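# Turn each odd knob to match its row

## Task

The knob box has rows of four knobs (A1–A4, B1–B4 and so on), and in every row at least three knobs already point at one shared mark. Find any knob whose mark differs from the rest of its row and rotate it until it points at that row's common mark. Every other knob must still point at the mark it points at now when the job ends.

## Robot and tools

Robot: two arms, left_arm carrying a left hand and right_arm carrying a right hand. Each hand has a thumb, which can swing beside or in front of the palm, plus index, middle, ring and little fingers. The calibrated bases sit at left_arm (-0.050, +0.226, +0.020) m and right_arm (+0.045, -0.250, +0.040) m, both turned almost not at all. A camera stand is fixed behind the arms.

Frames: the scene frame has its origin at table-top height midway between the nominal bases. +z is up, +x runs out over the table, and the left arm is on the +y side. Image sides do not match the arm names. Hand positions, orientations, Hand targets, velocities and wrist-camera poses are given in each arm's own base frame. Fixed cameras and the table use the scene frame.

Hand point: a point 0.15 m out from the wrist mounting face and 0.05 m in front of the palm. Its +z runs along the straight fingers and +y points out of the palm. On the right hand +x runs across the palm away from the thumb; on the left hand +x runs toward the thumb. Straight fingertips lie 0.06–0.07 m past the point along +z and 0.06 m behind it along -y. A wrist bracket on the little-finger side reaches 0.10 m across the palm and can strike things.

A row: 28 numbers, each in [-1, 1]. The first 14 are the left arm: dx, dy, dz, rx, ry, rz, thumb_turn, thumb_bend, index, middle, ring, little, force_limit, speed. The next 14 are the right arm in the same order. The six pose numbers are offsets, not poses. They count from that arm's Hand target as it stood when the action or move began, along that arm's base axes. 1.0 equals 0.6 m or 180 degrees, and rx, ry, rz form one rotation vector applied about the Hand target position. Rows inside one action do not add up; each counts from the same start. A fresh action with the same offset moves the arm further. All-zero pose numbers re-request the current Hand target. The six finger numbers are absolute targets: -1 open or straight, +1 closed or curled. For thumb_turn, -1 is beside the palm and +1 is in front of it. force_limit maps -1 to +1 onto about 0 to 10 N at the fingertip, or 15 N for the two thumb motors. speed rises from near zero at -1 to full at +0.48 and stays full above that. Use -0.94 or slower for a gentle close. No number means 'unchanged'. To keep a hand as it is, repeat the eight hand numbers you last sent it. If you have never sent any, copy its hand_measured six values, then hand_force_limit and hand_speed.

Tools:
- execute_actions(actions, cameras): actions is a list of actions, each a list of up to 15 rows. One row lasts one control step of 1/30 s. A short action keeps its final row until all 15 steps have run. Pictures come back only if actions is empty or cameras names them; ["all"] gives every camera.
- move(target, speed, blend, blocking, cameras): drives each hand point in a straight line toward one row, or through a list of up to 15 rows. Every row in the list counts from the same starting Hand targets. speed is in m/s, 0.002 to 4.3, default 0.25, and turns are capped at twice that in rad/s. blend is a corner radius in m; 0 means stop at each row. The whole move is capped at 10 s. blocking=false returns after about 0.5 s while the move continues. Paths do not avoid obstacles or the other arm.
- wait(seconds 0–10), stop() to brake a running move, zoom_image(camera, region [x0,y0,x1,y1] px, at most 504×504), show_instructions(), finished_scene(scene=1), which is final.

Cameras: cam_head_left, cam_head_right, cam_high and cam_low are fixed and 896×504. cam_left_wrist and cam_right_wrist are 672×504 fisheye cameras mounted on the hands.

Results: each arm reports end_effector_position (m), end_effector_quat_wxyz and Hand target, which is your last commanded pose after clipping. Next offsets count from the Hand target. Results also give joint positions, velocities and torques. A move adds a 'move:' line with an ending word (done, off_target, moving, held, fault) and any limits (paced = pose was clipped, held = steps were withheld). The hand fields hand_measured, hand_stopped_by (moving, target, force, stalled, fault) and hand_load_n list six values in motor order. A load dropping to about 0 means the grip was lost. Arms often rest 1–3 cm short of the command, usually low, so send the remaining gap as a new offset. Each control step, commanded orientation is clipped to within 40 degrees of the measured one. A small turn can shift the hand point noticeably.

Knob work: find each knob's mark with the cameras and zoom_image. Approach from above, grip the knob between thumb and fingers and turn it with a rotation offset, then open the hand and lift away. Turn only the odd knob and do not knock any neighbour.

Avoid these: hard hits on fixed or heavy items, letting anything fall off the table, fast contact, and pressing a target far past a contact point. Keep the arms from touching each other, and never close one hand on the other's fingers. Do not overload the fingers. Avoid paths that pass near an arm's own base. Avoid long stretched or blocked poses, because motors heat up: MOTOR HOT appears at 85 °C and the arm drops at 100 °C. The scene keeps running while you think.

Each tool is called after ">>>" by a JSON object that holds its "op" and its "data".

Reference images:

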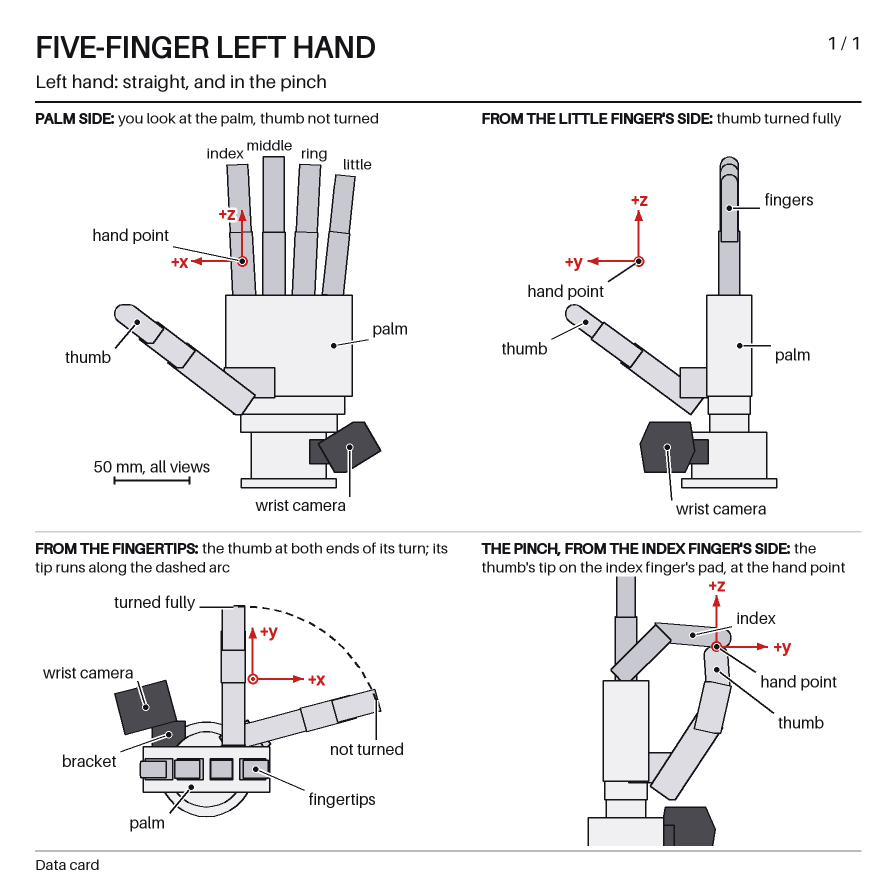

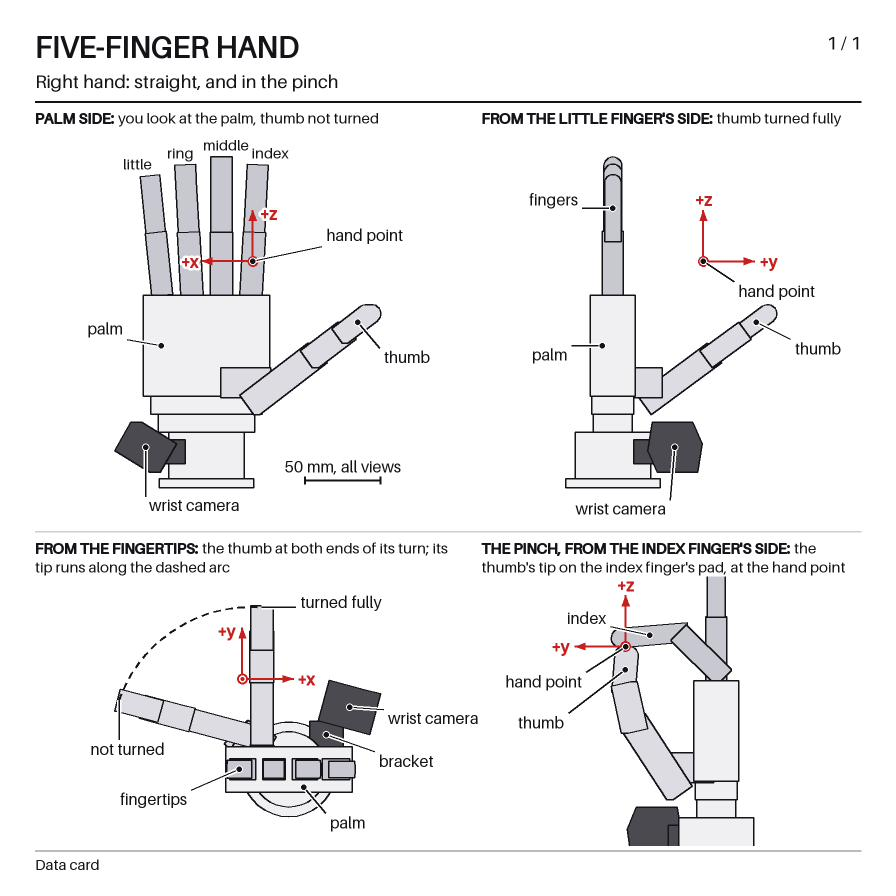

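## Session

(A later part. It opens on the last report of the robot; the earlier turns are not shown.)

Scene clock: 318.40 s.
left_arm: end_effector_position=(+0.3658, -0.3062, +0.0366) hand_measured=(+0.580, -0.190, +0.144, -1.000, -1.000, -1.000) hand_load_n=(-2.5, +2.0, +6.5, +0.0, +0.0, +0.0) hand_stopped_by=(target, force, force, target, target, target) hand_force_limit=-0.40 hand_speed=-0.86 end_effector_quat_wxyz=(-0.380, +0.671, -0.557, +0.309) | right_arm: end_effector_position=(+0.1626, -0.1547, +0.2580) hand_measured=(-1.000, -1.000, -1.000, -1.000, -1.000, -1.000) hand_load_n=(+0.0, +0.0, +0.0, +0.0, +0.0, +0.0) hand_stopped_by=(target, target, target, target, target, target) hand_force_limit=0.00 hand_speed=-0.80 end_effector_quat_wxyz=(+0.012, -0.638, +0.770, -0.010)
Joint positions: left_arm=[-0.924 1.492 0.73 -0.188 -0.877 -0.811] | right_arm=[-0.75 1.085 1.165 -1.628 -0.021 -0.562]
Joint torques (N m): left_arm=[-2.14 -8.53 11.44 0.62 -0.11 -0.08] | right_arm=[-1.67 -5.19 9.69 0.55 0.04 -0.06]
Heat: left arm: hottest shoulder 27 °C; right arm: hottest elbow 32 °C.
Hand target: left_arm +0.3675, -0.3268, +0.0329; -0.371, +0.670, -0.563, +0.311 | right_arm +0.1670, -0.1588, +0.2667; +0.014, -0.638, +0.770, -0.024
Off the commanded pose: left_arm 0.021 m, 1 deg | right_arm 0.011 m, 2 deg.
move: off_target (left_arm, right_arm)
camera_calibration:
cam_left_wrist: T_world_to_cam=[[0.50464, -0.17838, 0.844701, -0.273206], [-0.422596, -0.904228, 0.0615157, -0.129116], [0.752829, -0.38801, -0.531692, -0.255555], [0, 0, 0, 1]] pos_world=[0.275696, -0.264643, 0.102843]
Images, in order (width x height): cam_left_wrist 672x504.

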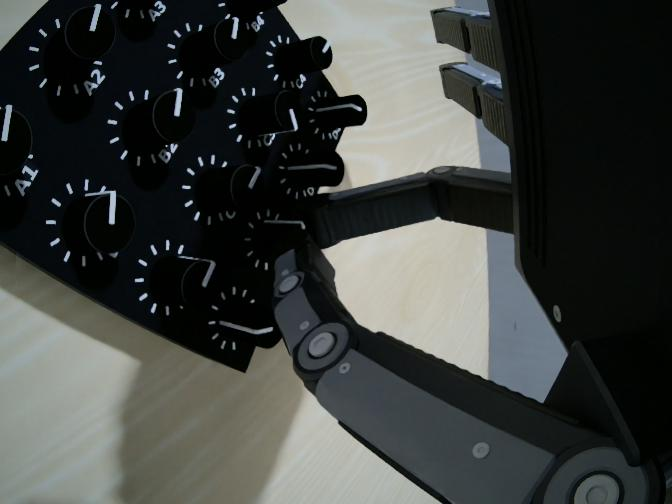

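>>> {"op": "move", "data": {"target": [[0, 0, 0, 0, 0, 0, 0.58,-0.33,0.0,-1,-1,-1,-0.5,-0.5, 0,0,0,0,0,0,-1,-1,-1,-1,-1,-1,0,-0.8],[0.010, -0.0085, 0.09, 0, 0, 0, 0.58,-0.33,0.0,-1,-1,-1,-0.5,-0.5, 0,0,0,0,0,0,-1,-1,-1,-1,-1,-1,0,-0.8]], "speed": 0.08, "cameras": ["cam_left_wrist"]}}

>>> {"op": "zoom_image", "data": {"camera": "cam_left_wrist", "region": [150, 60, 350, 260]}}

Scene clock: 325.77 s.
left_arm: end_effector_position=(+0.3655, -0.3125, +0.0658) hand_measured=(+0.580, -0.328, +0.000, -1.000, -1.000, -1.000) hand_load_n=(+0.0, +0.0, +0.0, +0.0, +0.0, +0.0) hand_stopped_by=(target, target, target, target, target, target) hand_force_limit=-0.50 hand_speed=-0.50 end_effector_quat_wxyz=(-0.378, +0.669, -0.569, +0.291) | right_arm: end_effector_position=(+0.1626, -0.1547, +0.2580) hand_measured=(-1.000, -1.000, -1.000, -1.000, -1.000, -1.000) hand_load_n=(+0.0, +0.0, +0.0, +0.0, +0.0, +0.0) hand_stopped_by=(target, target, target, target, target, target) hand_force_limit=0.00 hand_speed=-0.80 end_effector_quat_wxyz=(+0.012, -0.638, +0.770, -0.010)
Joint positions: left_arm=[-0.928 1.451 0.807 -0.353 -0.865 -0.819] | right_arm=[-0.75 1.085 1.165 -1.628 -0.021 -0.562]
Joint torques (N m): left_arm=[-1.32 -12.86 12.75 0.62 -0.49 0.07] | right_arm=[-1.67 -5.19 9.7 0.55 0.04 -0.07]
Heat: left arm: hottest shoulder 27 °C; right arm: hottest elbow 32 °C.
Hand target: left_arm +0.3734, -0.3320, +0.0870; -0.371, +0.670, -0.563, +0.312 | right_arm +0.1670, -0.1588, +0.2667; +0.014, -0.638, +0.770, -0.024
Off the commanded pose: left_arm 0.030 m, 3 deg | right_arm 0.011 m, 2 deg.
move: off_target (left_arm, right_arm)
camera_calibration:
cam_left_wrist: T_world_to_cam=[[0.531916, -0.202804, 0.822153, -0.314912], [-0.426596, -0.902871, 0.0532846, -0.134323], [0.731492, -0.379071, -0.566767, -0.229308], [0, 0, 0, 1]] pos_world=[0.277942, -0.272066, 0.136099]
Images, in order (width x height): cam_left_wrist 672x504.

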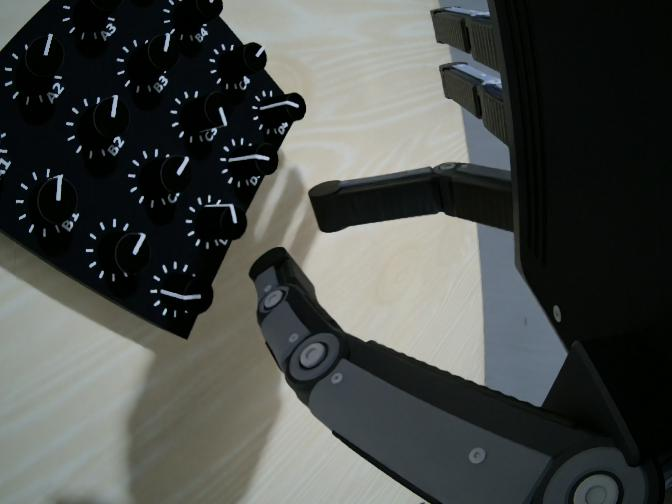

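Scaled by 2.520 from the camera's 672x504 image, which has a finer 960x720 frame.

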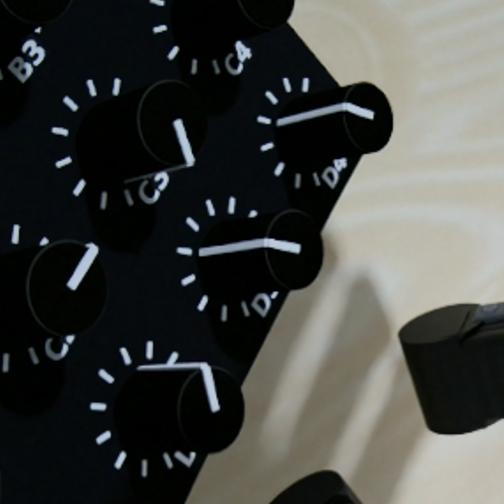

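>>> {"op": "move", "data": {"target": [[-0.0227, 0.0553, -0.0117, 0, 0, -0.2, 0.58,-0.3,0.03,-1,-1,-1,-0.5,-0.5, 0,0,0,0,0,0,-1,-1,-1,-1,-1,-1,0,-0.8],[-0.0227, 0.0553, -0.085, 0, 0, -0.2, 0.58,-0.3,0.03,-1,-1,-1,-0.5,-0.5, 0,0,0,0,0,0,-1,-1,-1,-1,-1,-1,0,-0.8]], "speed": [0.2, 0.08], "cameras": ["cam_left_wrist"]}}

>>> {"op": "zoom_image", "data": {"camera": "cam_left_wrist", "region": [170, 110, 370, 310]}}

Scene clock: 337.90 s.
left_arm: end_effector_position=(+0.3591, -0.3066, +0.0482) hand_measured=(+0.580, -0.300, +0.030, -1.000, -1.000, -1.000) hand_load_n=(+0.0, +0.0, +0.0, +0.0, +0.0, +0.0) hand_stopped_by=(target, target, target, target, target, target) hand_force_limit=-0.50 hand_speed=-0.50 end_effector_quat_wxyz=(+0.255, -0.461, +0.739, -0.421) | right_arm: end_effector_position=(+0.1626, -0.1547, +0.2580) hand_measured=(-1.000, -1.000, -1.000, -1.000, -1.000, -1.000) hand_load_n=(+0.0, +0.0, +0.0, +0.0, +0.0, +0.0) hand_stopped_by=(target, target, target, target, target, target) hand_force_limit=0.00 hand_speed=-0.80 end_effector_quat_wxyz=(+0.012, -0.638, +0.770, -0.010)
Joint positions: left_arm=[-0.71 1.353 0.545 0.253 -0.207 -0.139] | right_arm=[-0.75 1.085 1.165 -1.628 -0.021 -0.562]
Joint torques (N m): left_arm=[0.03 -8.06 7.2 2.07 0.02 0.16] | right_arm=[-1.61 -5.3 9.7 0.54 0.04 -0.06]
Heat: left arm: hottest shoulder 27 °C; right arm: hottest elbow 32 °C.
Hand target: left_arm +0.3599, -0.2987, +0.0359; +0.257, -0.463, +0.742, -0.411 | right_arm +0.1670, -0.1588, +0.2667; +0.014, -0.638, +0.770, -0.024
Off the commanded pose: left_arm 0.014 m, 1 deg | right_arm 0.011 m, 2 deg.
move: off_target (left_arm, right_arm)
camera_calibration:
cam_left_wrist: T_world_to_cam=[[0.296167, -0.431225, 0.85225, -0.282708], [-0.884432, -0.460727, 0.0742307, 0.168185], [0.360645, -0.775742, -0.517841, -0.223291], [0, 0, 0, 1]] pos_world=[0.313006, -0.217639, 0.112824]
Images, in order (width x height): cam_left_wrist 672x504.

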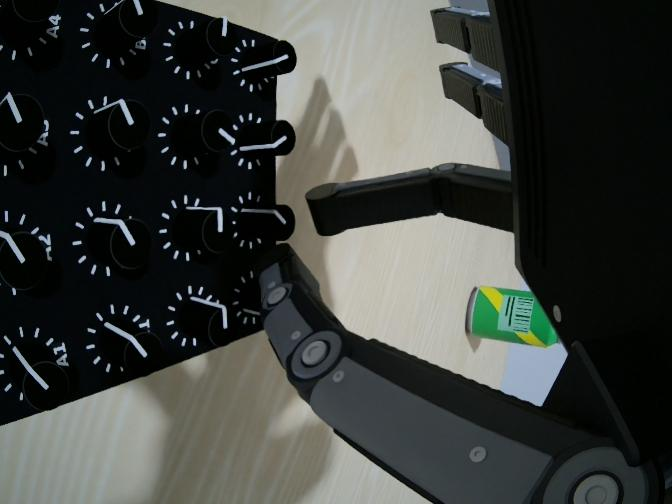

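Scaled by 2.520 from the camera's 672x504 image, which has a finer 960x720 frame.

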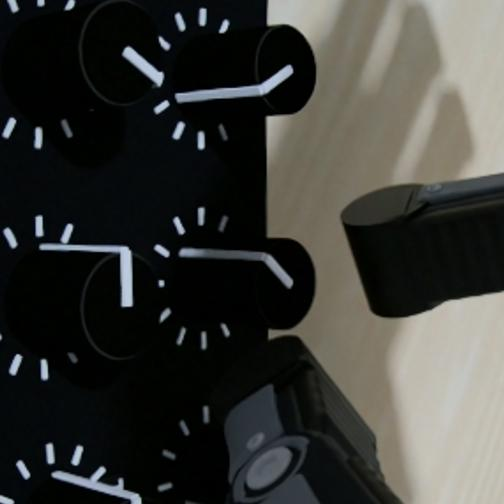

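>>> {"op": "move", "data": {"target": [[0.0017, 0.002, -0.0212, 0, 0, 0, 0.58,-0.3,0.03,-1,-1,-1,-0.5,-0.5, 0,0,0,0,0,0,-1,-1,-1,-1,-1,-1,0,-0.8],[0.0017, 0.002, -0.0212, 0, 0, 0, 0.58,-0.05,0.4,-1,-1,-1,-0.4,-0.86, 0,0,0,0,0,0,-1,-1,-1,-1,-1,-1,0,-0.8],[0.003, -0.0465, -0.0048, 0, 0, 0.2, 0.58,-0.05,0.4,-1,-1,-1,-0.4,-0.86, 0,0,0,0,0,0,-1,-1,-1,-1,-1,-1,0,-0.8]], "speed": [0.06,0.06,0.1], "cameras": ["cam_left_wrist"]}}

>>> {"op": "zoom_image", "data": {"camera": "cam_left_wrist", "region": [130, 110, 330, 310]}}

Scene clock: 351.93 s.
left_arm: end_effector_position=(+0.3638, -0.2996, +0.0362) hand_measured=(+0.580, -0.230, +0.144, -1.000, -1.000, -1.000) hand_load_n=(-1.0, +1.5, +5.0, +0.0, +0.0, +0.0) hand_stopped_by=(target, force, force, target, target, target) hand_force_limit=-0.40 hand_speed=-0.86 end_effector_quat_wxyz=(-0.386, +0.673, -0.553, +0.304) | right_arm: end_effector_position=(+0.1626, -0.1547, +0.2580) hand_measured=(-1.000, -1.000, -1.000, -1.000, -1.000, -1.000) hand_load_n=(+0.0, +0.0, +0.0, +0.0, +0.0, +0.0) hand_stopped_by=(target, target, target, target, target, target) hand_force_limit=0.00 hand_speed=-0.80 end_effector_quat_wxyz=(+0.012, -0.638, +0.770, -0.010)
Joint positions: left_arm=[-0.924 1.485 0.722 -0.202 -0.891 -0.823] | right_arm=[-0.75 1.085 1.165 -1.628 -0.021 -0.562]
Joint torques (N m): left_arm=[-3.14 -8.7 11.49 0.54 0.24 -0.11] | right_arm=[-1.61 -5.25 9.69 0.55 0.04 -0.07]
Heat: left arm: hottest shoulder 27 °C; right arm: hottest elbow 32 °C.
Hand target: left_arm +0.3617, -0.3268, +0.0331; -0.371, +0.670, -0.563, +0.312 | right_arm +0.1670, -0.1588, +0.2667; +0.014, -0.638, +0.770, -0.024
Off the commanded pose: left_arm 0.027 m, 2 deg | right_arm 0.011 m, 2 deg.
move: off_target (left_arm, right_arm); target 2's new numbers were sent with left_arm's hand 0.016 m and 1 deg from that target
camera_calibration:
cam_left_wrist: T_world_to_cam=[[0.505208, -0.178675, 0.844299, -0.270893], [-0.409478, -0.910821, 0.0522687, -0.130409], [0.759666, -0.372129, -0.533318, -0.24936], [0, 0, 0, 1]] pos_world=[0.272888, -0.259975, 0.102543]
Images, in order (width x height): cam_left_wrist 672x504.

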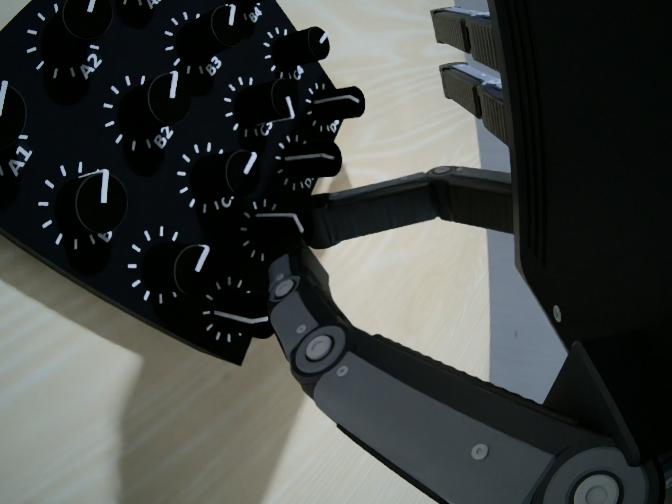

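Scaled by 2.520 from the camera's 672x504 image, which has a finer 960x720 frame.

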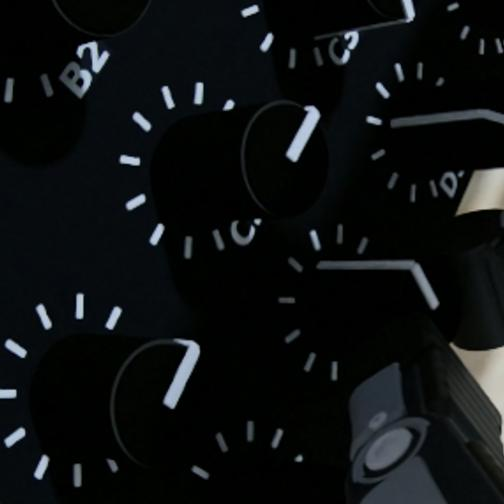

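>>> {"op": "move", "data": {"target": [[0, 0, 0, 0, 0, 0, 0.58,-0.33,0.0,-1,-1,-1,-0.5,-0.5, 0,0,0,0,0,0,-1,-1,-1,-1,-1,-1,0,-0.8],[0.010, 0.0, 0.09, 0, 0, 0, 0.58,-0.33,0.0,-1,-1,-1,-0.5,-0.5, 0,0,0,0,0,0,-1,-1,-1,-1,-1,-1,0,-0.8]], "speed": 0.08, "cameras": ["cam_left_wrist"]}}

>>> {"op": "zoom_image", "data": {"camera": "cam_left_wrist", "region": [150, 60, 350, 260]}}

Scene clock: 356.87 s.
left_arm: end_effector_position=(+0.3601, -0.3077, +0.0663) hand_measured=(+0.580, -0.328, +0.000, -1.000, -1.000, -1.000) hand_load_n=(+0.0, +0.0, +0.0, +0.0, +0.0, +0.0) hand_stopped_by=(target, target, target, target, target, target) hand_force_limit=-0.50 hand_speed=-0.50 end_effector_quat_wxyz=(-0.377, +0.672, -0.566, +0.293) | right_arm: end_effector_position=(+0.1626, -0.1547, +0.2580) hand_measured=(-1.000, -1.000, -1.000, -1.000, -1.000, -1.000) hand_load_n=(+0.0, +0.0, +0.0, +0.0, +0.0, +0.0) hand_stopped_by=(target, target, target, target, target, target) hand_force_limit=0.00 hand_speed=-0.80 end_effector_quat_wxyz=(+0.012, -0.638, +0.770, -0.010)
Joint positions: left_arm=[-0.932 1.432 0.788 -0.357 -0.868 -0.831] | right_arm=[-0.75 1.085 1.165 -1.628 -0.021 -0.562]
Joint torques (N m): left_arm=[-1.73 -12.51 12.74 0.57 -0.45 0.15] | right_arm=[-1.61 -5.3 9.69 0.55 0.04 -0.06]
Heat: left arm: hottest elbow 28 °C; right arm: hottest elbow 32 °C.
Hand target: left_arm +0.3677, -0.3268, +0.0872; -0.371, +0.670, -0.562, +0.312 | right_arm +0.1670, -0.1588, +0.2667; +0.014, -0.638, +0.770, -0.024
Off the commanded pose: left_arm 0.029 m, 2 deg | right_arm 0.011 m, 2 deg.
move: off_target (left_arm, right_arm)
camera_calibration:
cam_left_wrist: T_world_to_cam=[[0.531063, -0.195275, 0.824524, -0.309114], [-0.422456, -0.904534, 0.0578737, -0.134581], [0.734509, -0.37906, -0.56286, -0.224685], [0, 0, 0, 1]] pos_world=[0.272337, -0.267264, 0.136194]
Images, in order (width x height): cam_left_wrist 672x504.

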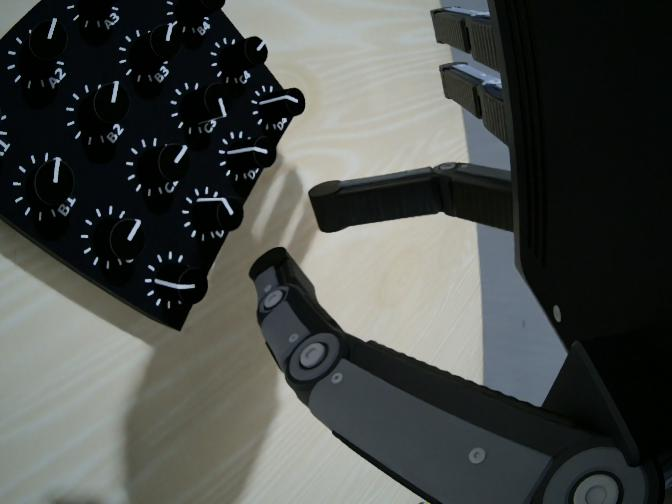

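Scaled by 2.520 from the camera's 672x504 image, which has a finer 960x720 frame.

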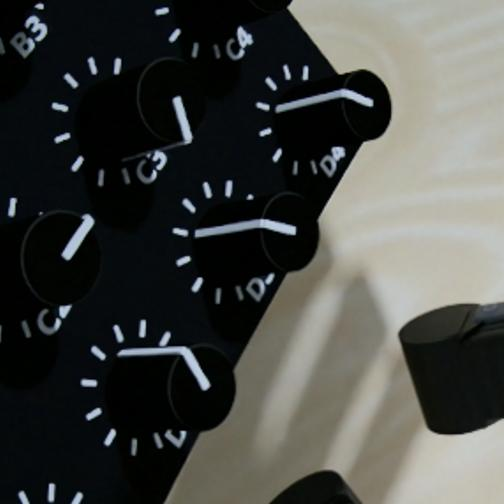

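>>> {"op": "zoom_image", "data": {"camera": "cam_left_wrist", "region": [170, 170, 260, 260]}}

Scaled by 5.600 from the camera's 672x504 image, which has a finer 960x720 frame.

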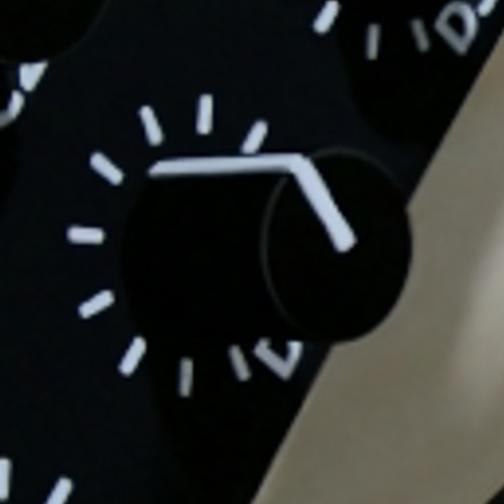

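>>> {"op": "move", "data": {"target": [[-0.0212, 0.0608, -0.0117, 0, 0, -0.2, 0.58,-0.3,0.03,-1,-1,-1,-0.5,-0.5, 0,0,0,0,0,0,-1,-1,-1,-1,-1,-1,0,-0.8],[-0.0212, 0.0608, -0.0853, 0, 0, -0.2, 0.58,-0.3,0.03,-1,-1,-1,-0.5,-0.5, 0,0,0,0,0,0,-1,-1,-1,-1,-1,-1,0,-0.8]], "speed": [0.2, 0.08], "cameras": ["cam_left_wrist"]}}

>>> {"op": "zoom_image", "data": {"camera": "cam_left_wrist", "region": [170, 110, 370, 310]}}

Scene clock: 378.63 s.
left_arm: end_effector_position=(+0.3544, -0.2980, +0.0480) hand_measured=(+0.580, -0.300, +0.030, -1.000, -1.000, -1.000) hand_load_n=(+0.0, +0.0, +0.0, +0.0, +0.0, +0.0) hand_stopped_by=(target, target, target, target, target, target) hand_force_limit=-0.50 hand_speed=-0.50 end_effector_quat_wxyz=(+0.255, -0.461, +0.739, -0.421) | right_arm: end_effector_position=(+0.1626, -0.1547, +0.2580) hand_measured=(-1.000, -1.000, -1.000, -1.000, -1.000, -1.000) hand_load_n=(+0.0, +0.0, +0.0, +0.0, +0.0, +0.0) hand_stopped_by=(target, target, target, target, target, target) hand_force_limit=0.00 hand_speed=-0.80 end_effector_quat_wxyz=(+0.012, -0.638, +0.770, -0.010)
Joint positions: left_arm=[-0.699 1.328 0.521 0.253 -0.197 -0.133] | right_arm=[-0.75 1.085 1.165 -1.628 -0.021 -0.562]
Joint torques (N m): left_arm=[-0.21 -7.65 7.13 2.09 0 0.17] | right_arm=[-1.67 -5.19 9.7 0.57 0.03 -0.06]
Heat: left arm: hottest elbow 30 °C; right arm: hottest elbow 32 °C.
Hand target: left_arm +0.3550, -0.2902, +0.0360; +0.257, -0.463, +0.742, -0.411 | right_arm +0.1670, -0.1588, +0.2667; +0.014, -0.638, +0.770, -0.024
Off the commanded pose: left_arm 0.014 m, 1 deg | right_arm 0.011 m, 2 deg.
move: off_target (left_arm, right_arm)
camera_calibration:
cam_left_wrist: T_world_to_cam=[[0.296253, -0.431208, 0.852228, -0.277458], [-0.884439, -0.460695, 0.0743491, 0.168001], [0.360558, -0.77577, -0.51786, -0.215005], [0, 0, 0, 1]] pos_world=[0.308306, -0.209039, 0.112624]
Images, in order (width x height): cam_left_wrist 672x504.

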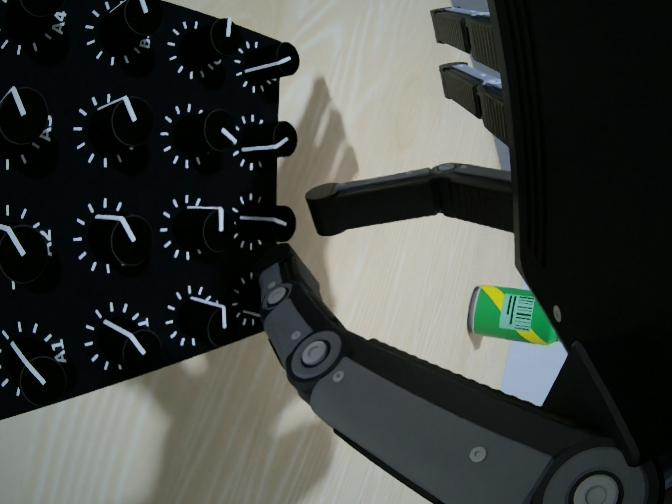

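Scaled by 2.520 from the camera's 672x504 image, which has a finer 960x720 frame.

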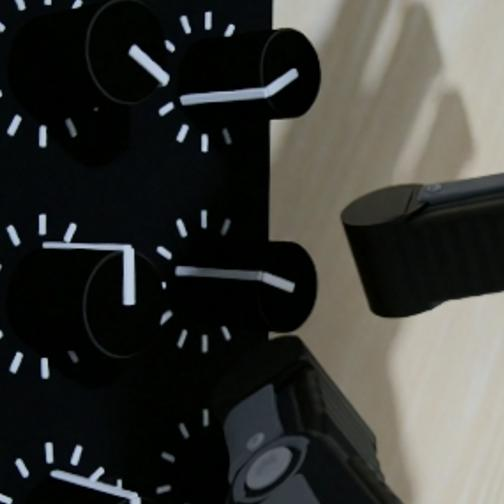

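>>> {"op": "move", "data": {"target": [[0.0005, 0.0005, -0.0218, 0, 0, 0, 0.58,-0.3,0.03,-1,-1,-1,-0.5,-0.5, 0,0,0,0,0,0,-1,-1,-1,-1,-1,-1,0,-0.8],[0.0005, 0.0005, -0.0218, 0, 0, 0, 0.58,0.0,0.5,-1,-1,-1,0.1,-0.86, 0,0,0,0,0,0,-1,-1,-1,-1,-1,-1,0,-0.8]], "speed": [0.06,0.06], "cameras": ["cam_left_wrist"]}}

>>> {"op": "zoom_image", "data": {"camera": "cam_left_wrist", "region": [170, 110, 370, 310]}}

Scene clock: 388.77 s.
left_arm: end_effector_position=(+0.3554, -0.2985, +0.0349) hand_measured=(+0.580, -0.228, +0.156, -1.000, -1.000, -1.000) hand_load_n=(+0.0, +8.5, +10.5, +0.0, +0.0, +0.0) hand_stopped_by=(target, force, force, target, target, target) hand_force_limit=0.10 hand_speed=-0.86 end_effector_quat_wxyz=(+0.255, -0.460, +0.739, -0.421) | right_arm: end_effector_position=(+0.1626, -0.1547, +0.2580) hand_measured=(-1.000, -1.000, -1.000, -1.000, -1.000, -1.000) hand_load_n=(+0.0, +0.0, +0.0, +0.0, +0.0, +0.0) hand_stopped_by=(target, target, target, target, target, target) hand_force_limit=0.00 hand_speed=-0.80 end_effector_quat_wxyz=(+0.012, -0.638, +0.770, -0.010)
Joint positions: left_arm=[-0.698 1.371 0.509 0.309 -0.196 -0.132] | right_arm=[-0.75 1.085 1.165 -1.628 -0.021 -0.562]
Joint torques (N m): left_arm=[0.38 -7.88 6.61 1.99 0 0.18] | right_arm=[-1.61 -5.25 9.68 0.55 0.04 -0.07]
Heat: left arm: hottest elbow 29 °C; right arm: hottest elbow 32 °C.
Hand target: left_arm +0.3552, -0.2899, +0.0228; +0.257, -0.463, +0.742, -0.411 | right_arm +0.1670, -0.1588, +0.2667; +0.014, -0.638, +0.770, -0.024
Off the commanded pose: left_arm 0.015 m, 1 deg | right_arm 0.011 m, 2 deg.
move: off_target (left_arm, right_arm); target 2's new numbers were sent with left_arm's hand 0.015 m and 1 deg from that target
camera_calibration:
cam_left_wrist: T_world_to_cam=[[0.295217, -0.431026, 0.85268, -0.266362], [-0.88499, -0.459687, 0.0740342, 0.170097], [0.360055, -0.77647, -0.517161, -0.222572], [0, 0, 0, 1]] pos_world=[0.309306, -0.209438, 0.099423]
Images, in order (width x height): cam_left_wrist 672x504.

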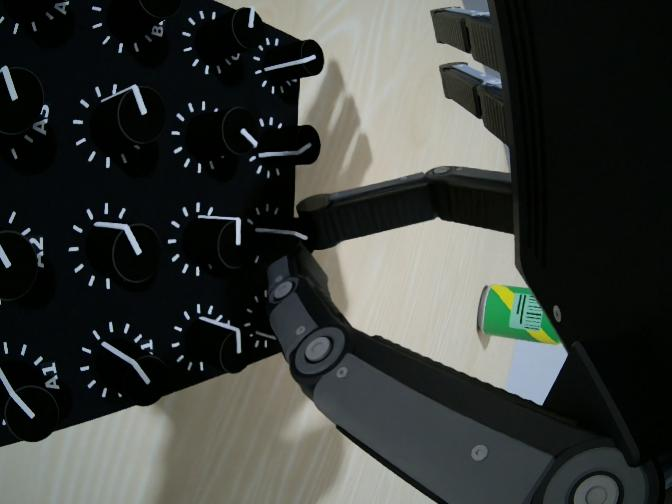

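Scaled by 2.520 from the camera's 672x504 image, which has a finer 960x720 frame.

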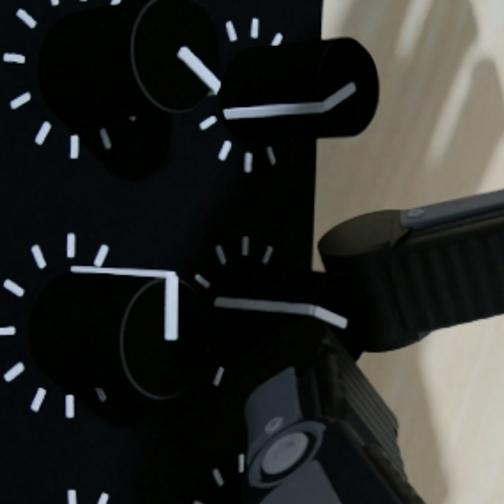

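>>> {"op": "move", "data": {"target": [-0.0037, -0.0568, 0.017, 0, 0, 0.2, 0.58,0.0,0.5,-1,-1,-1,0.1,-0.86, 0,0,0,0,0,0,-1,-1,-1,-1,-1,-1,0,-0.8], "speed": 0.1, "cameras": ["cam_left_wrist"]}}

>>> {"op": "zoom_image", "data": {"camera": "cam_left_wrist", "region": [190, 160, 310, 280]}}

Scene clock: 396.23 s.
left_arm: end_effector_position=(+0.3541, -0.2968, +0.0353) hand_measured=(+0.580, -0.228, +0.156, -1.000, -1.000, -1.000) hand_load_n=(-2.5, +7.0, +11.0, +0.0, +0.0, +0.0) hand_stopped_by=(target, force, force, target, target, target) hand_force_limit=0.10 hand_speed=-0.86 end_effector_quat_wxyz=(-0.386, +0.672, -0.554, +0.303) | right_arm: end_effector_position=(+0.1626, -0.1547, +0.2580) hand_measured=(-1.000, -1.000, -1.000, -1.000, -1.000, -1.000) hand_load_n=(+0.0, +0.0, +0.0, +0.0, +0.0, +0.0) hand_stopped_by=(target, target, target, target, target, target) hand_force_limit=0.00 hand_speed=-0.80 end_effector_quat_wxyz=(+0.012, -0.638, +0.770, -0.010)
Joint positions: left_arm=[-0.94 1.469 0.703 -0.217 -0.899 -0.841] | right_arm=[-0.75 1.085 1.165 -1.628 -0.021 -0.562]
Joint torques (N m): left_arm=[-3.25 -8.29 11.59 0.72 0.22 -0.1] | right_arm=[-1.61 -5.25 9.7 0.58 0.04 -0.07]
Heat: left arm: hottest elbow 28 °C; right arm: hottest elbow 32 °C.
Hand target: left_arm +0.3531, -0.3240, +0.0331; -0.371, +0.670, -0.562, +0.312 | right_arm +0.1670, -0.1588, +0.2667; +0.014, -0.638, +0.770, -0.024
Off the commanded pose: left_arm 0.027 m, 2 deg | right_arm 0.011 m, 2 deg.
move: off_target (left_arm, right_arm)
camera_calibration:
cam_left_wrist: T_world_to_cam=[[0.506235, -0.182148, 0.84294, -0.266116], [-0.41175, -0.909887, 0.0506656, -0.130713], [0.757752, -0.37273, -0.535616, -0.240837], [0, 0, 0, 1]] pos_world=[0.263391, -0.257174, 0.101946]
Images, in order (width x height): cam_left_wrist 672x504.

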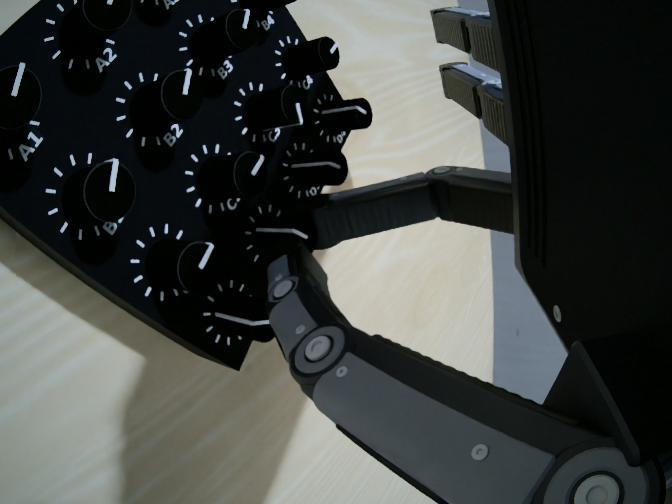

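Scaled by 4.200 from the camera's 672x504 image, which has a finer 960x720 frame.

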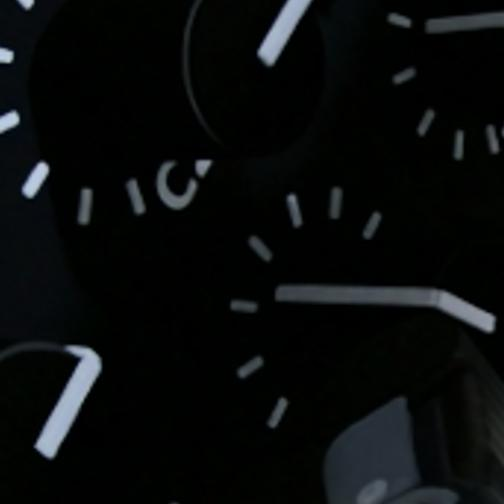

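>>> {"op": "move", "data": {"target": [[0, 0, 0, 0, 0, 0, 0.58,-0.33,0.0,-1,-1,-1,-0.5,-0.5, 0,0,0,0,0,0,-1,-1,-1,-1,-1,-1,0,-0.8],[0.010, 0.0, 0.09, 0, 0, 0, 0.58,-0.33,0.0,-1,-1,-1,-0.5,-0.5, 0,0,0,0,0,0,-1,-1,-1,-1,-1,-1,0,-0.8]], "speed": 0.08, "cameras": ["cam_left_wrist"]}}

>>> {"op": "zoom_image", "data": {"camera": "cam_left_wrist", "region": [170, 140, 290, 260]}}

Scene clock: 406.03 s.
left_arm: end_effector_position=(+0.3516, -0.3050, +0.0663) hand_measured=(+0.580, -0.328, +0.000, -1.000, -1.000, -1.000) hand_load_n=(+0.0, +0.0, +0.0, -0.5, +0.0, +0.0) hand_stopped_by=(target, target, target, target, target, target) hand_force_limit=-0.50 hand_speed=-0.50 end_effector_quat_wxyz=(-0.377, +0.672, -0.566, +0.293) | right_arm: end_effector_position=(+0.1626, -0.1547, +0.2580) hand_measured=(-1.000, -1.000, -1.000, -1.000, -1.000, -1.000) hand_load_n=(+0.0, +0.0, +0.0, +0.0, +0.0, +0.0) hand_stopped_by=(target, target, target, target, target, target) hand_force_limit=0.00 hand_speed=-0.80 end_effector_quat_wxyz=(+0.012, -0.638, +0.770, -0.010)
Joint positions: left_arm=[-0.946 1.414 0.772 -0.371 -0.876 -0.85] | right_arm=[-0.75 1.085 1.165 -1.628 -0.021 -0.562]
Joint torques (N m): left_arm=[-1.85 -12.1 12.78 0.55 -0.48 0.14] | right_arm=[-1.67 -5.25 9.68 0.55 0.04 -0.06]
Heat: left arm: hottest elbow 29 °C; right arm: hottest elbow 32 °C.
Hand target: left_arm +0.3591, -0.3240, +0.0871; -0.371, +0.670, -0.562, +0.312 | right_arm +0.1670, -0.1588, +0.2667; +0.014, -0.638, +0.770, -0.024
Off the commanded pose: left_arm 0.029 m, 2 deg | right_arm 0.011 m, 2 deg.
move: off_target (left_arm, right_arm)
camera_calibration:
cam_left_wrist: T_world_to_cam=[[0.53074, -0.194507, 0.824913, -0.303618], [-0.422205, -0.904621, 0.0583413, -0.135913], [0.734886, -0.379247, -0.562241, -0.21769], [0, 0, 0, 1]] pos_world=[0.263737, -0.264564, 0.135994]
Images, in order (width x height): cam_left_wrist 672x504.

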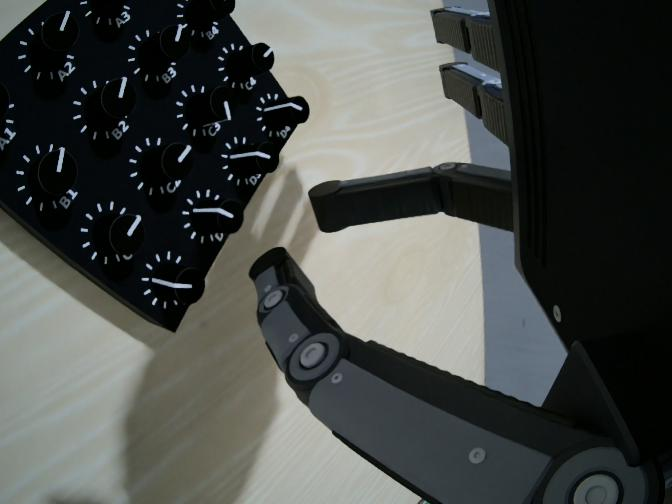

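Scaled by 4.200 from the camera's 672x504 image, which has a finer 960x720 frame.

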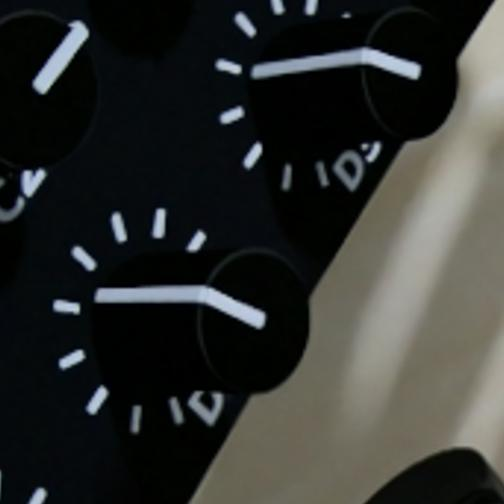

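>>> {"op": "move", "data": {"target": [[-0.0258, 0.0533, -0.0117, 0, 0, -0.128, 0.58,-0.3,0.03,-1,-1,-1,-0.5,-0.5, 0,0,0,0,0,0,-1,-1,-1,-1,-1,-1,0,-0.8],[-0.0258, 0.0533, -0.085, 0, 0, -0.128, 0.58,-0.3,0.03,-1,-1,-1,-0.5,-0.5, 0,0,0,0,0,0,-1,-1,-1,-1,-1,-1,0,-0.8]], "speed": [0.2, 0.08], "cameras": ["cam_left_wrist"]}}

>>> {"op": "zoom_image", "data": {"camera": "cam_left_wrist", "region": [170, 110, 370, 310]}}

Scene clock: 420.87 s.
left_arm: end_effector_position=(+0.3428, -0.3001, +0.0482) hand_measured=(+0.580, -0.300, +0.030, -1.000, -1.000, -1.000) hand_load_n=(+0.0, +0.0, +0.0, +0.0, +0.0, +0.0) hand_stopped_by=(target, target, target, target, target, target) hand_force_limit=-0.50 hand_speed=-0.50 end_effector_quat_wxyz=(+0.299, -0.543, +0.681, -0.390) | right_arm: end_effector_position=(+0.1626, -0.1547, +0.2580) hand_measured=(-1.000, -1.000, -1.000, -1.000, -1.000, -1.000) hand_load_n=(+0.0, +0.0, +0.0, +0.0, +0.0, +0.0) hand_stopped_by=(target, target, target, target, target, target) hand_force_limit=0.00 hand_speed=-0.80 end_effector_quat_wxyz=(+0.012, -0.638, +0.770, -0.010)
Joint positions: left_arm=[-0.821 1.319 0.529 0.165 -0.485 -0.343] | right_arm=[-0.75 1.085 1.165 -1.628 -0.021 -0.562]
Joint torques (N m): left_arm=[-0.03 -7.59 7.15 1.95 -0.11 0.18] | right_arm=[-1.61 -5.25 9.69 0.54 0.04 -0.06]
Heat: left arm: hottest elbow 30 °C; right arm: hottest elbow 32 °C.
Hand target: left_arm +0.3437, -0.2920, +0.0362; +0.301, -0.544, +0.685, -0.380 | right_arm +0.1670, -0.1588, +0.2667; +0.014, -0.638, +0.770, -0.024
Off the commanded pose: left_arm 0.015 m, 1 deg | right_arm 0.011 m, 2 deg.
move: off_target (left_arm, right_arm)
camera_calibration:
cam_left_wrist: T_world_to_cam=[[0.38801, -0.349091, 0.852985, -0.281934], [-0.758306, -0.64695, 0.080173, 0.05733], [0.523851, -0.677932, -0.515741, -0.239009], [0, 0, 0, 1]] pos_world=[0.278072, -0.223363, 0.112623]
Images, in order (width x height): cam_left_wrist 672x504.

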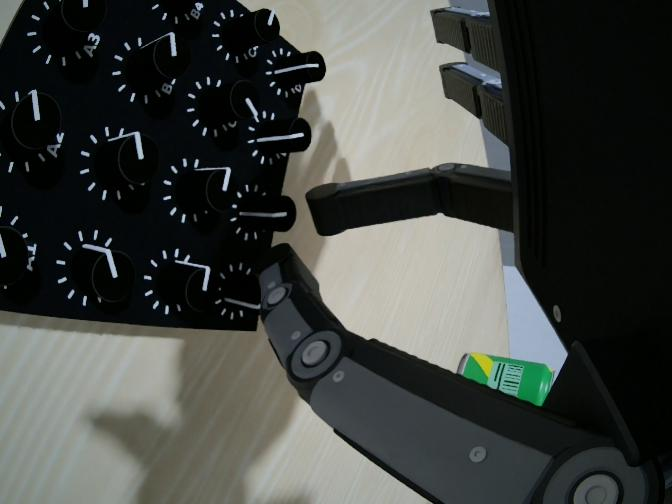

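Scaled by 2.520 from the camera's 672x504 image, which has a finer 960x720 frame.

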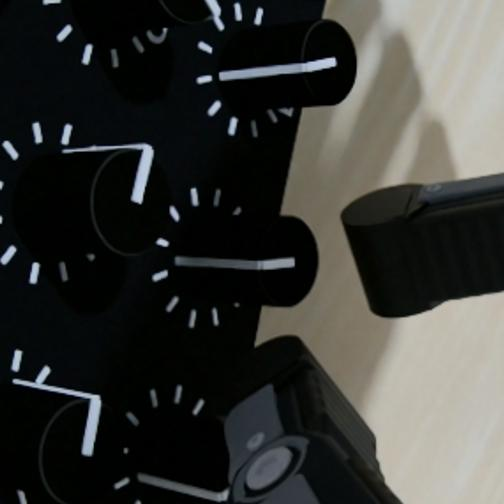

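>>> {"op": "move", "data": {"target": [[0.005, 0.0028, -0.0215, 0, 0, 0, 0.58,-0.3,0.03,-1,-1,-1,-0.5,-0.5, 0,0,0,0,0,0,-1,-1,-1,-1,-1,-1,0,-0.8],[0.005, 0.0028, -0.0215, 0, 0, 0, 0.58,0.0,0.5,-1,-1,-1,0.05,-0.86, 0,0,0,0,0,0,-1,-1,-1,-1,-1,-1,0,-0.8],[0.0022, -0.024, -0.0053, 0, 0, 0.079, 0.58,0.0,0.5,-1,-1,-1,0.05,-0.86, 0,0,0,0,0,0,-1,-1,-1,-1,-1,-1,0,-0.8]], "speed": [0.06,0.06,0.1], "cameras": ["cam_left_wrist"]}}

>>> {"op": "zoom_image", "data": {"camera": "cam_left_wrist", "region": [190, 130, 350, 290]}}

Scene clock: 433.23 s.
left_arm: end_effector_position=(+0.3462, -0.2906, +0.0363) hand_measured=(+0.580, +0.000, +0.170, -1.000, -1.000, -1.000) hand_load_n=(+0.0, +0.0, +1.0, +0.0, +0.0, +0.0) hand_stopped_by=(target, target, force, target, target, target) hand_force_limit=0.05 hand_speed=-0.86 end_effector_quat_wxyz=(-0.353, +0.630, -0.602, +0.342) | right_arm: end_effector_position=(+0.1626, -0.1547, +0.2580) hand_measured=(-1.000, -1.000, -1.000, -1.000, -1.000, -1.000) hand_load_n=(+0.0, +0.0, +0.0, +0.0, +0.0, +0.0) hand_stopped_by=(target, target, target, target, target, target) hand_force_limit=0.00 hand_speed=-0.80 end_effector_quat_wxyz=(+0.012, -0.638, +0.770, -0.010)
Joint positions: left_arm=[-0.899 1.388 0.588 0.004 -0.761 -0.621] | right_arm=[-0.75 1.085 1.165 -1.628 -0.021 -0.562]
Joint torques (N m): left_arm=[-2.08 -7.47 10.71 0.64 -0.11 0.01] | right_arm=[-1.67 -5.3 9.7 0.57 0.04 -0.06]
Heat: left arm: hottest elbow 29 °C; right arm: hottest elbow 32 °C.
Hand target: left_arm +0.3450, -0.3065, +0.0330; -0.346, +0.625, -0.612, +0.339 | right_arm +0.1670, -0.1588, +0.2667; +0.014, -0.638, +0.770, -0.024
Off the commanded pose: left_arm 0.016 m, 2 deg | right_arm 0.011 m, 2 deg.
move: off_target (left_arm, right_arm); target 2's new numbers were sent with left_arm's hand 0.019 m and 2 deg from that target
camera_calibration:
cam_left_wrist: T_world_to_cam=[[0.46937, -0.238121, 0.850288, -0.265595], [-0.552023, -0.830707, 0.0720863, -0.0575439], [0.689175, -0.503214, -0.521357, -0.246762], [0, 0, 0, 1]] pos_world=[0.262959, -0.23522, 0.101329]
Images, in order (width x height): cam_left_wrist 672x504.

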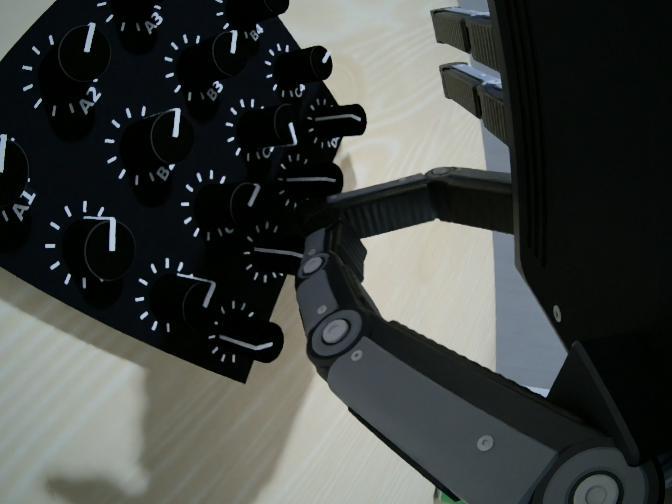

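Scaled by 3.150 from the camera's 672x504 image, which has a finer 960x720 frame.

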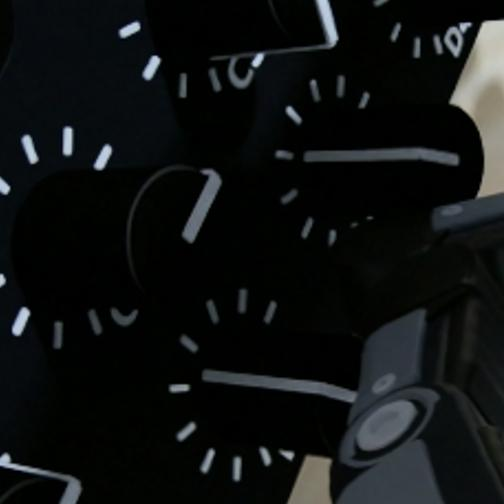

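>>> {"op": "move", "data": {"target": [[0.004, 0.0, 0.07, 0, 0, 0, 0.58,0.0,0.15,-1,-1,-1,0.05,-0.86, 0,0,0,0,0,0,-1,-1,-1,-1,-1,-1,0,-0.8]], "speed": 0.06, "cameras": ["cam_left_wrist"]}}

>>> {"op": "zoom_image", "data": {"camera": "cam_left_wrist", "region": [170, 130, 350, 310]}}

Scene clock: 441.83 s.
left_arm: end_effector_position=(+0.3387, -0.2867, +0.0531) hand_measured=(+0.580, +0.000, +0.150, -1.000, -1.000, -1.000) hand_load_n=(+0.0, +0.0, +0.0, +0.0, +0.0, +0.0) hand_stopped_by=(target, target, target, target, target, target) hand_force_limit=0.05 hand_speed=-0.86 end_effector_quat_wxyz=(-0.351, +0.627, -0.618, +0.318) | right_arm: end_effector_position=(+0.1626, -0.1547, +0.2580) hand_measured=(-1.000, -1.000, -1.000, -1.000, -1.000, -1.000) hand_load_n=(+0.0, +0.0, +0.0, +0.0, +0.0, +0.0) hand_stopped_by=(target, target, target, target, target, target) hand_force_limit=0.00 hand_speed=-0.80 end_effector_quat_wxyz=(+0.012, -0.638, +0.770, -0.010)
Joint positions: left_arm=[-0.903 1.332 0.628 -0.15 -0.751 -0.623] | right_arm=[-0.75 1.085 1.165 -1.628 -0.021 -0.562]
Joint torques (N m): left_arm=[-1.73 -10.64 12.56 0.75 -0.38 0.09] | right_arm=[-1.61 -5.25 9.69 0.54 0.03 -0.07]
Heat: left arm: hottest elbow 29 °C; right arm: hottest elbow 32 °C.
Hand target: left_arm +0.3473, -0.3065, +0.0750; -0.346, +0.625, -0.612, +0.339 | right_arm +0.1670, -0.1588, +0.2667; +0.014, -0.638, +0.770, -0.024
Off the commanded pose: left_arm 0.031 m, 3 deg | right_arm 0.011 m, 2 deg.
move: off_target (left_arm, right_arm)
camera_calibration:
cam_left_wrist: T_world_to_cam=[[0.501482, -0.2757, 0.820064, -0.295548], [-0.557051, -0.828143, 0.0622297, -0.0566949], [0.661974, -0.488025, -0.568878, -0.214792], [0, 0, 0, 1]] pos_world=[0.258817, -0.233258, 0.123706]
Images, in order (width x height): cam_left_wrist 672x504.

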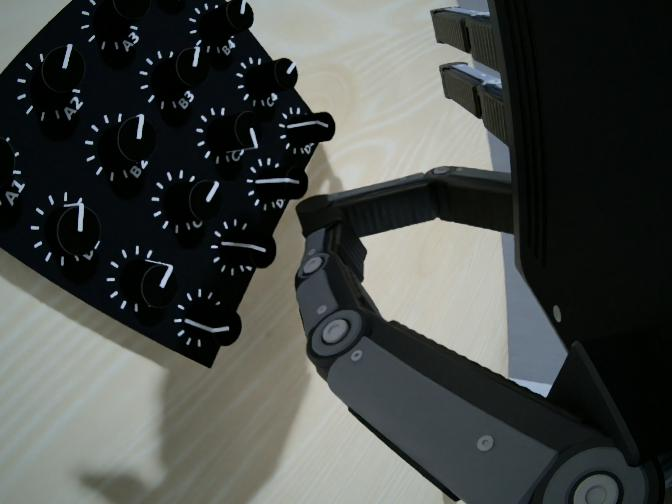

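Scaled by 2.800 from the camera's 672x504 image, which has a finer 960x720 frame.

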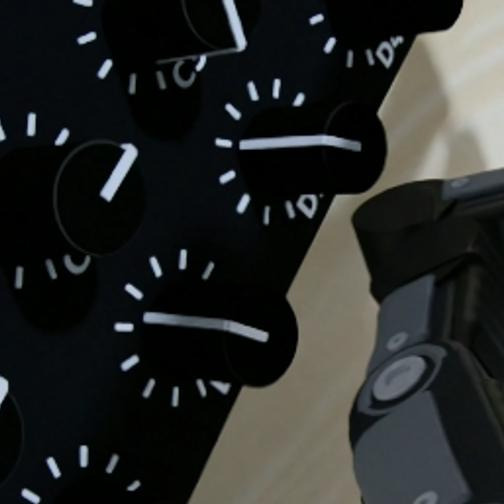

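>>> {"op": "move", "data": {"target": [[-0.0253, 0.0385, 0.008, 0, 0, -0.128, 0.58,-0.3,0.03,-1,-1,-1,-0.5,-0.5, 0,0,0,0,0,0,-1,-1,-1,-1,-1,-1,0,-0.8],[-0.0253, 0.0385, -0.065, 0, 0, -0.128, 0.58,-0.3,0.03,-1,-1,-1,-0.5,-0.5, 0,0,0,0,0,0,-1,-1,-1,-1,-1,-1,0,-0.8]], "speed": [0.2, 0.08], "cameras": ["cam_left_wrist"]}}

>>> {"op": "zoom_image", "data": {"camera": "cam_left_wrist", "region": [170, 110, 370, 310]}}

Scene clock: 457.17 s.
left_arm: end_effector_position=(+0.3316, -0.2910, +0.0474) hand_measured=(+0.580, -0.300, +0.030, -1.000, -1.000, -1.000) hand_load_n=(+0.0, +0.0, +0.0, +0.0, +0.0, +0.0) hand_stopped_by=(target, target, target, target, target, target) hand_force_limit=-0.50 hand_speed=-0.50 end_effector_quat_wxyz=(+0.269, -0.488, +0.721, -0.411) | right_arm: end_effector_position=(+0.1626, -0.1547, +0.2580) hand_measured=(-1.000, -1.000, -1.000, -1.000, -1.000, -1.000) hand_load_n=(+0.0, +0.0, +0.0, +0.0, +0.0, +0.0) hand_stopped_by=(target, target, target, target, target, target) hand_force_limit=0.00 hand_speed=-0.80 end_effector_quat_wxyz=(+0.012, -0.638, +0.770, -0.010)
Joint positions: left_arm=[-0.762 1.268 0.471 0.223 -0.311 -0.21] | right_arm=[-0.75 1.085 1.165 -1.628 -0.021 -0.562]
Joint torques (N m): left_arm=[-0.03 -6.59 7.1 2.02 -0.05 0.17] | right_arm=[-1.61 -5.25 9.68 0.55 0.04 -0.06]
Heat: left arm: hottest elbow 28 °C; right arm: hottest elbow 32 °C.
Hand target: left_arm +0.3322, -0.2832, +0.0359; +0.271, -0.490, +0.725, -0.401 | right_arm +0.1670, -0.1588, +0.2667; +0.014, -0.638, +0.770, -0.024
Off the commanded pose: left_arm 0.014 m, 1 deg | right_arm 0.011 m, 2 deg.
move: off_target (left_arm, right_arm)
camera_calibration:
cam_left_wrist: T_world_to_cam=[[0.328203, -0.406974, 0.852441, -0.270772], [-0.848554, -0.523509, 0.0767715, 0.120755], [0.415016, -0.748539, -0.517156, -0.211778], [0, 0, 0, 1]] pos_world=[0.279226, -0.205505, 0.112024]
Images, in order (width x height): cam_left_wrist 672x504.

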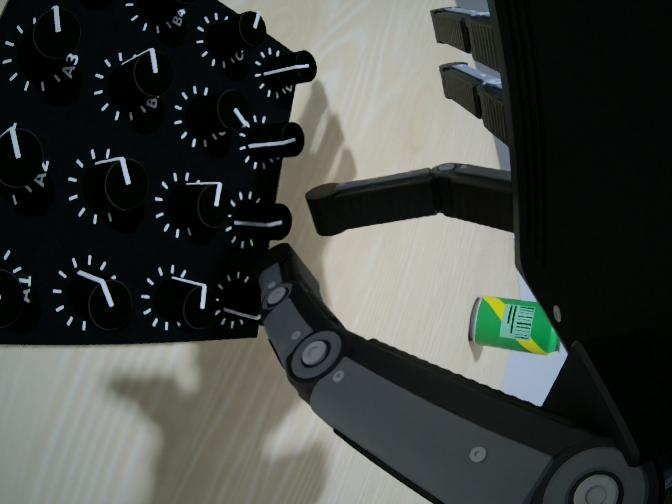

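Scaled by 2.520 from the camera's 672x504 image, which has a finer 960x720 frame.

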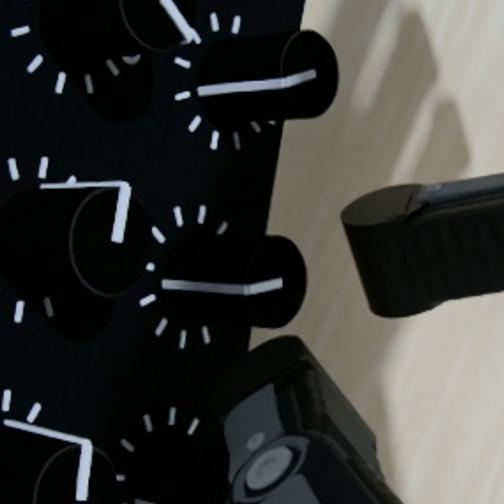

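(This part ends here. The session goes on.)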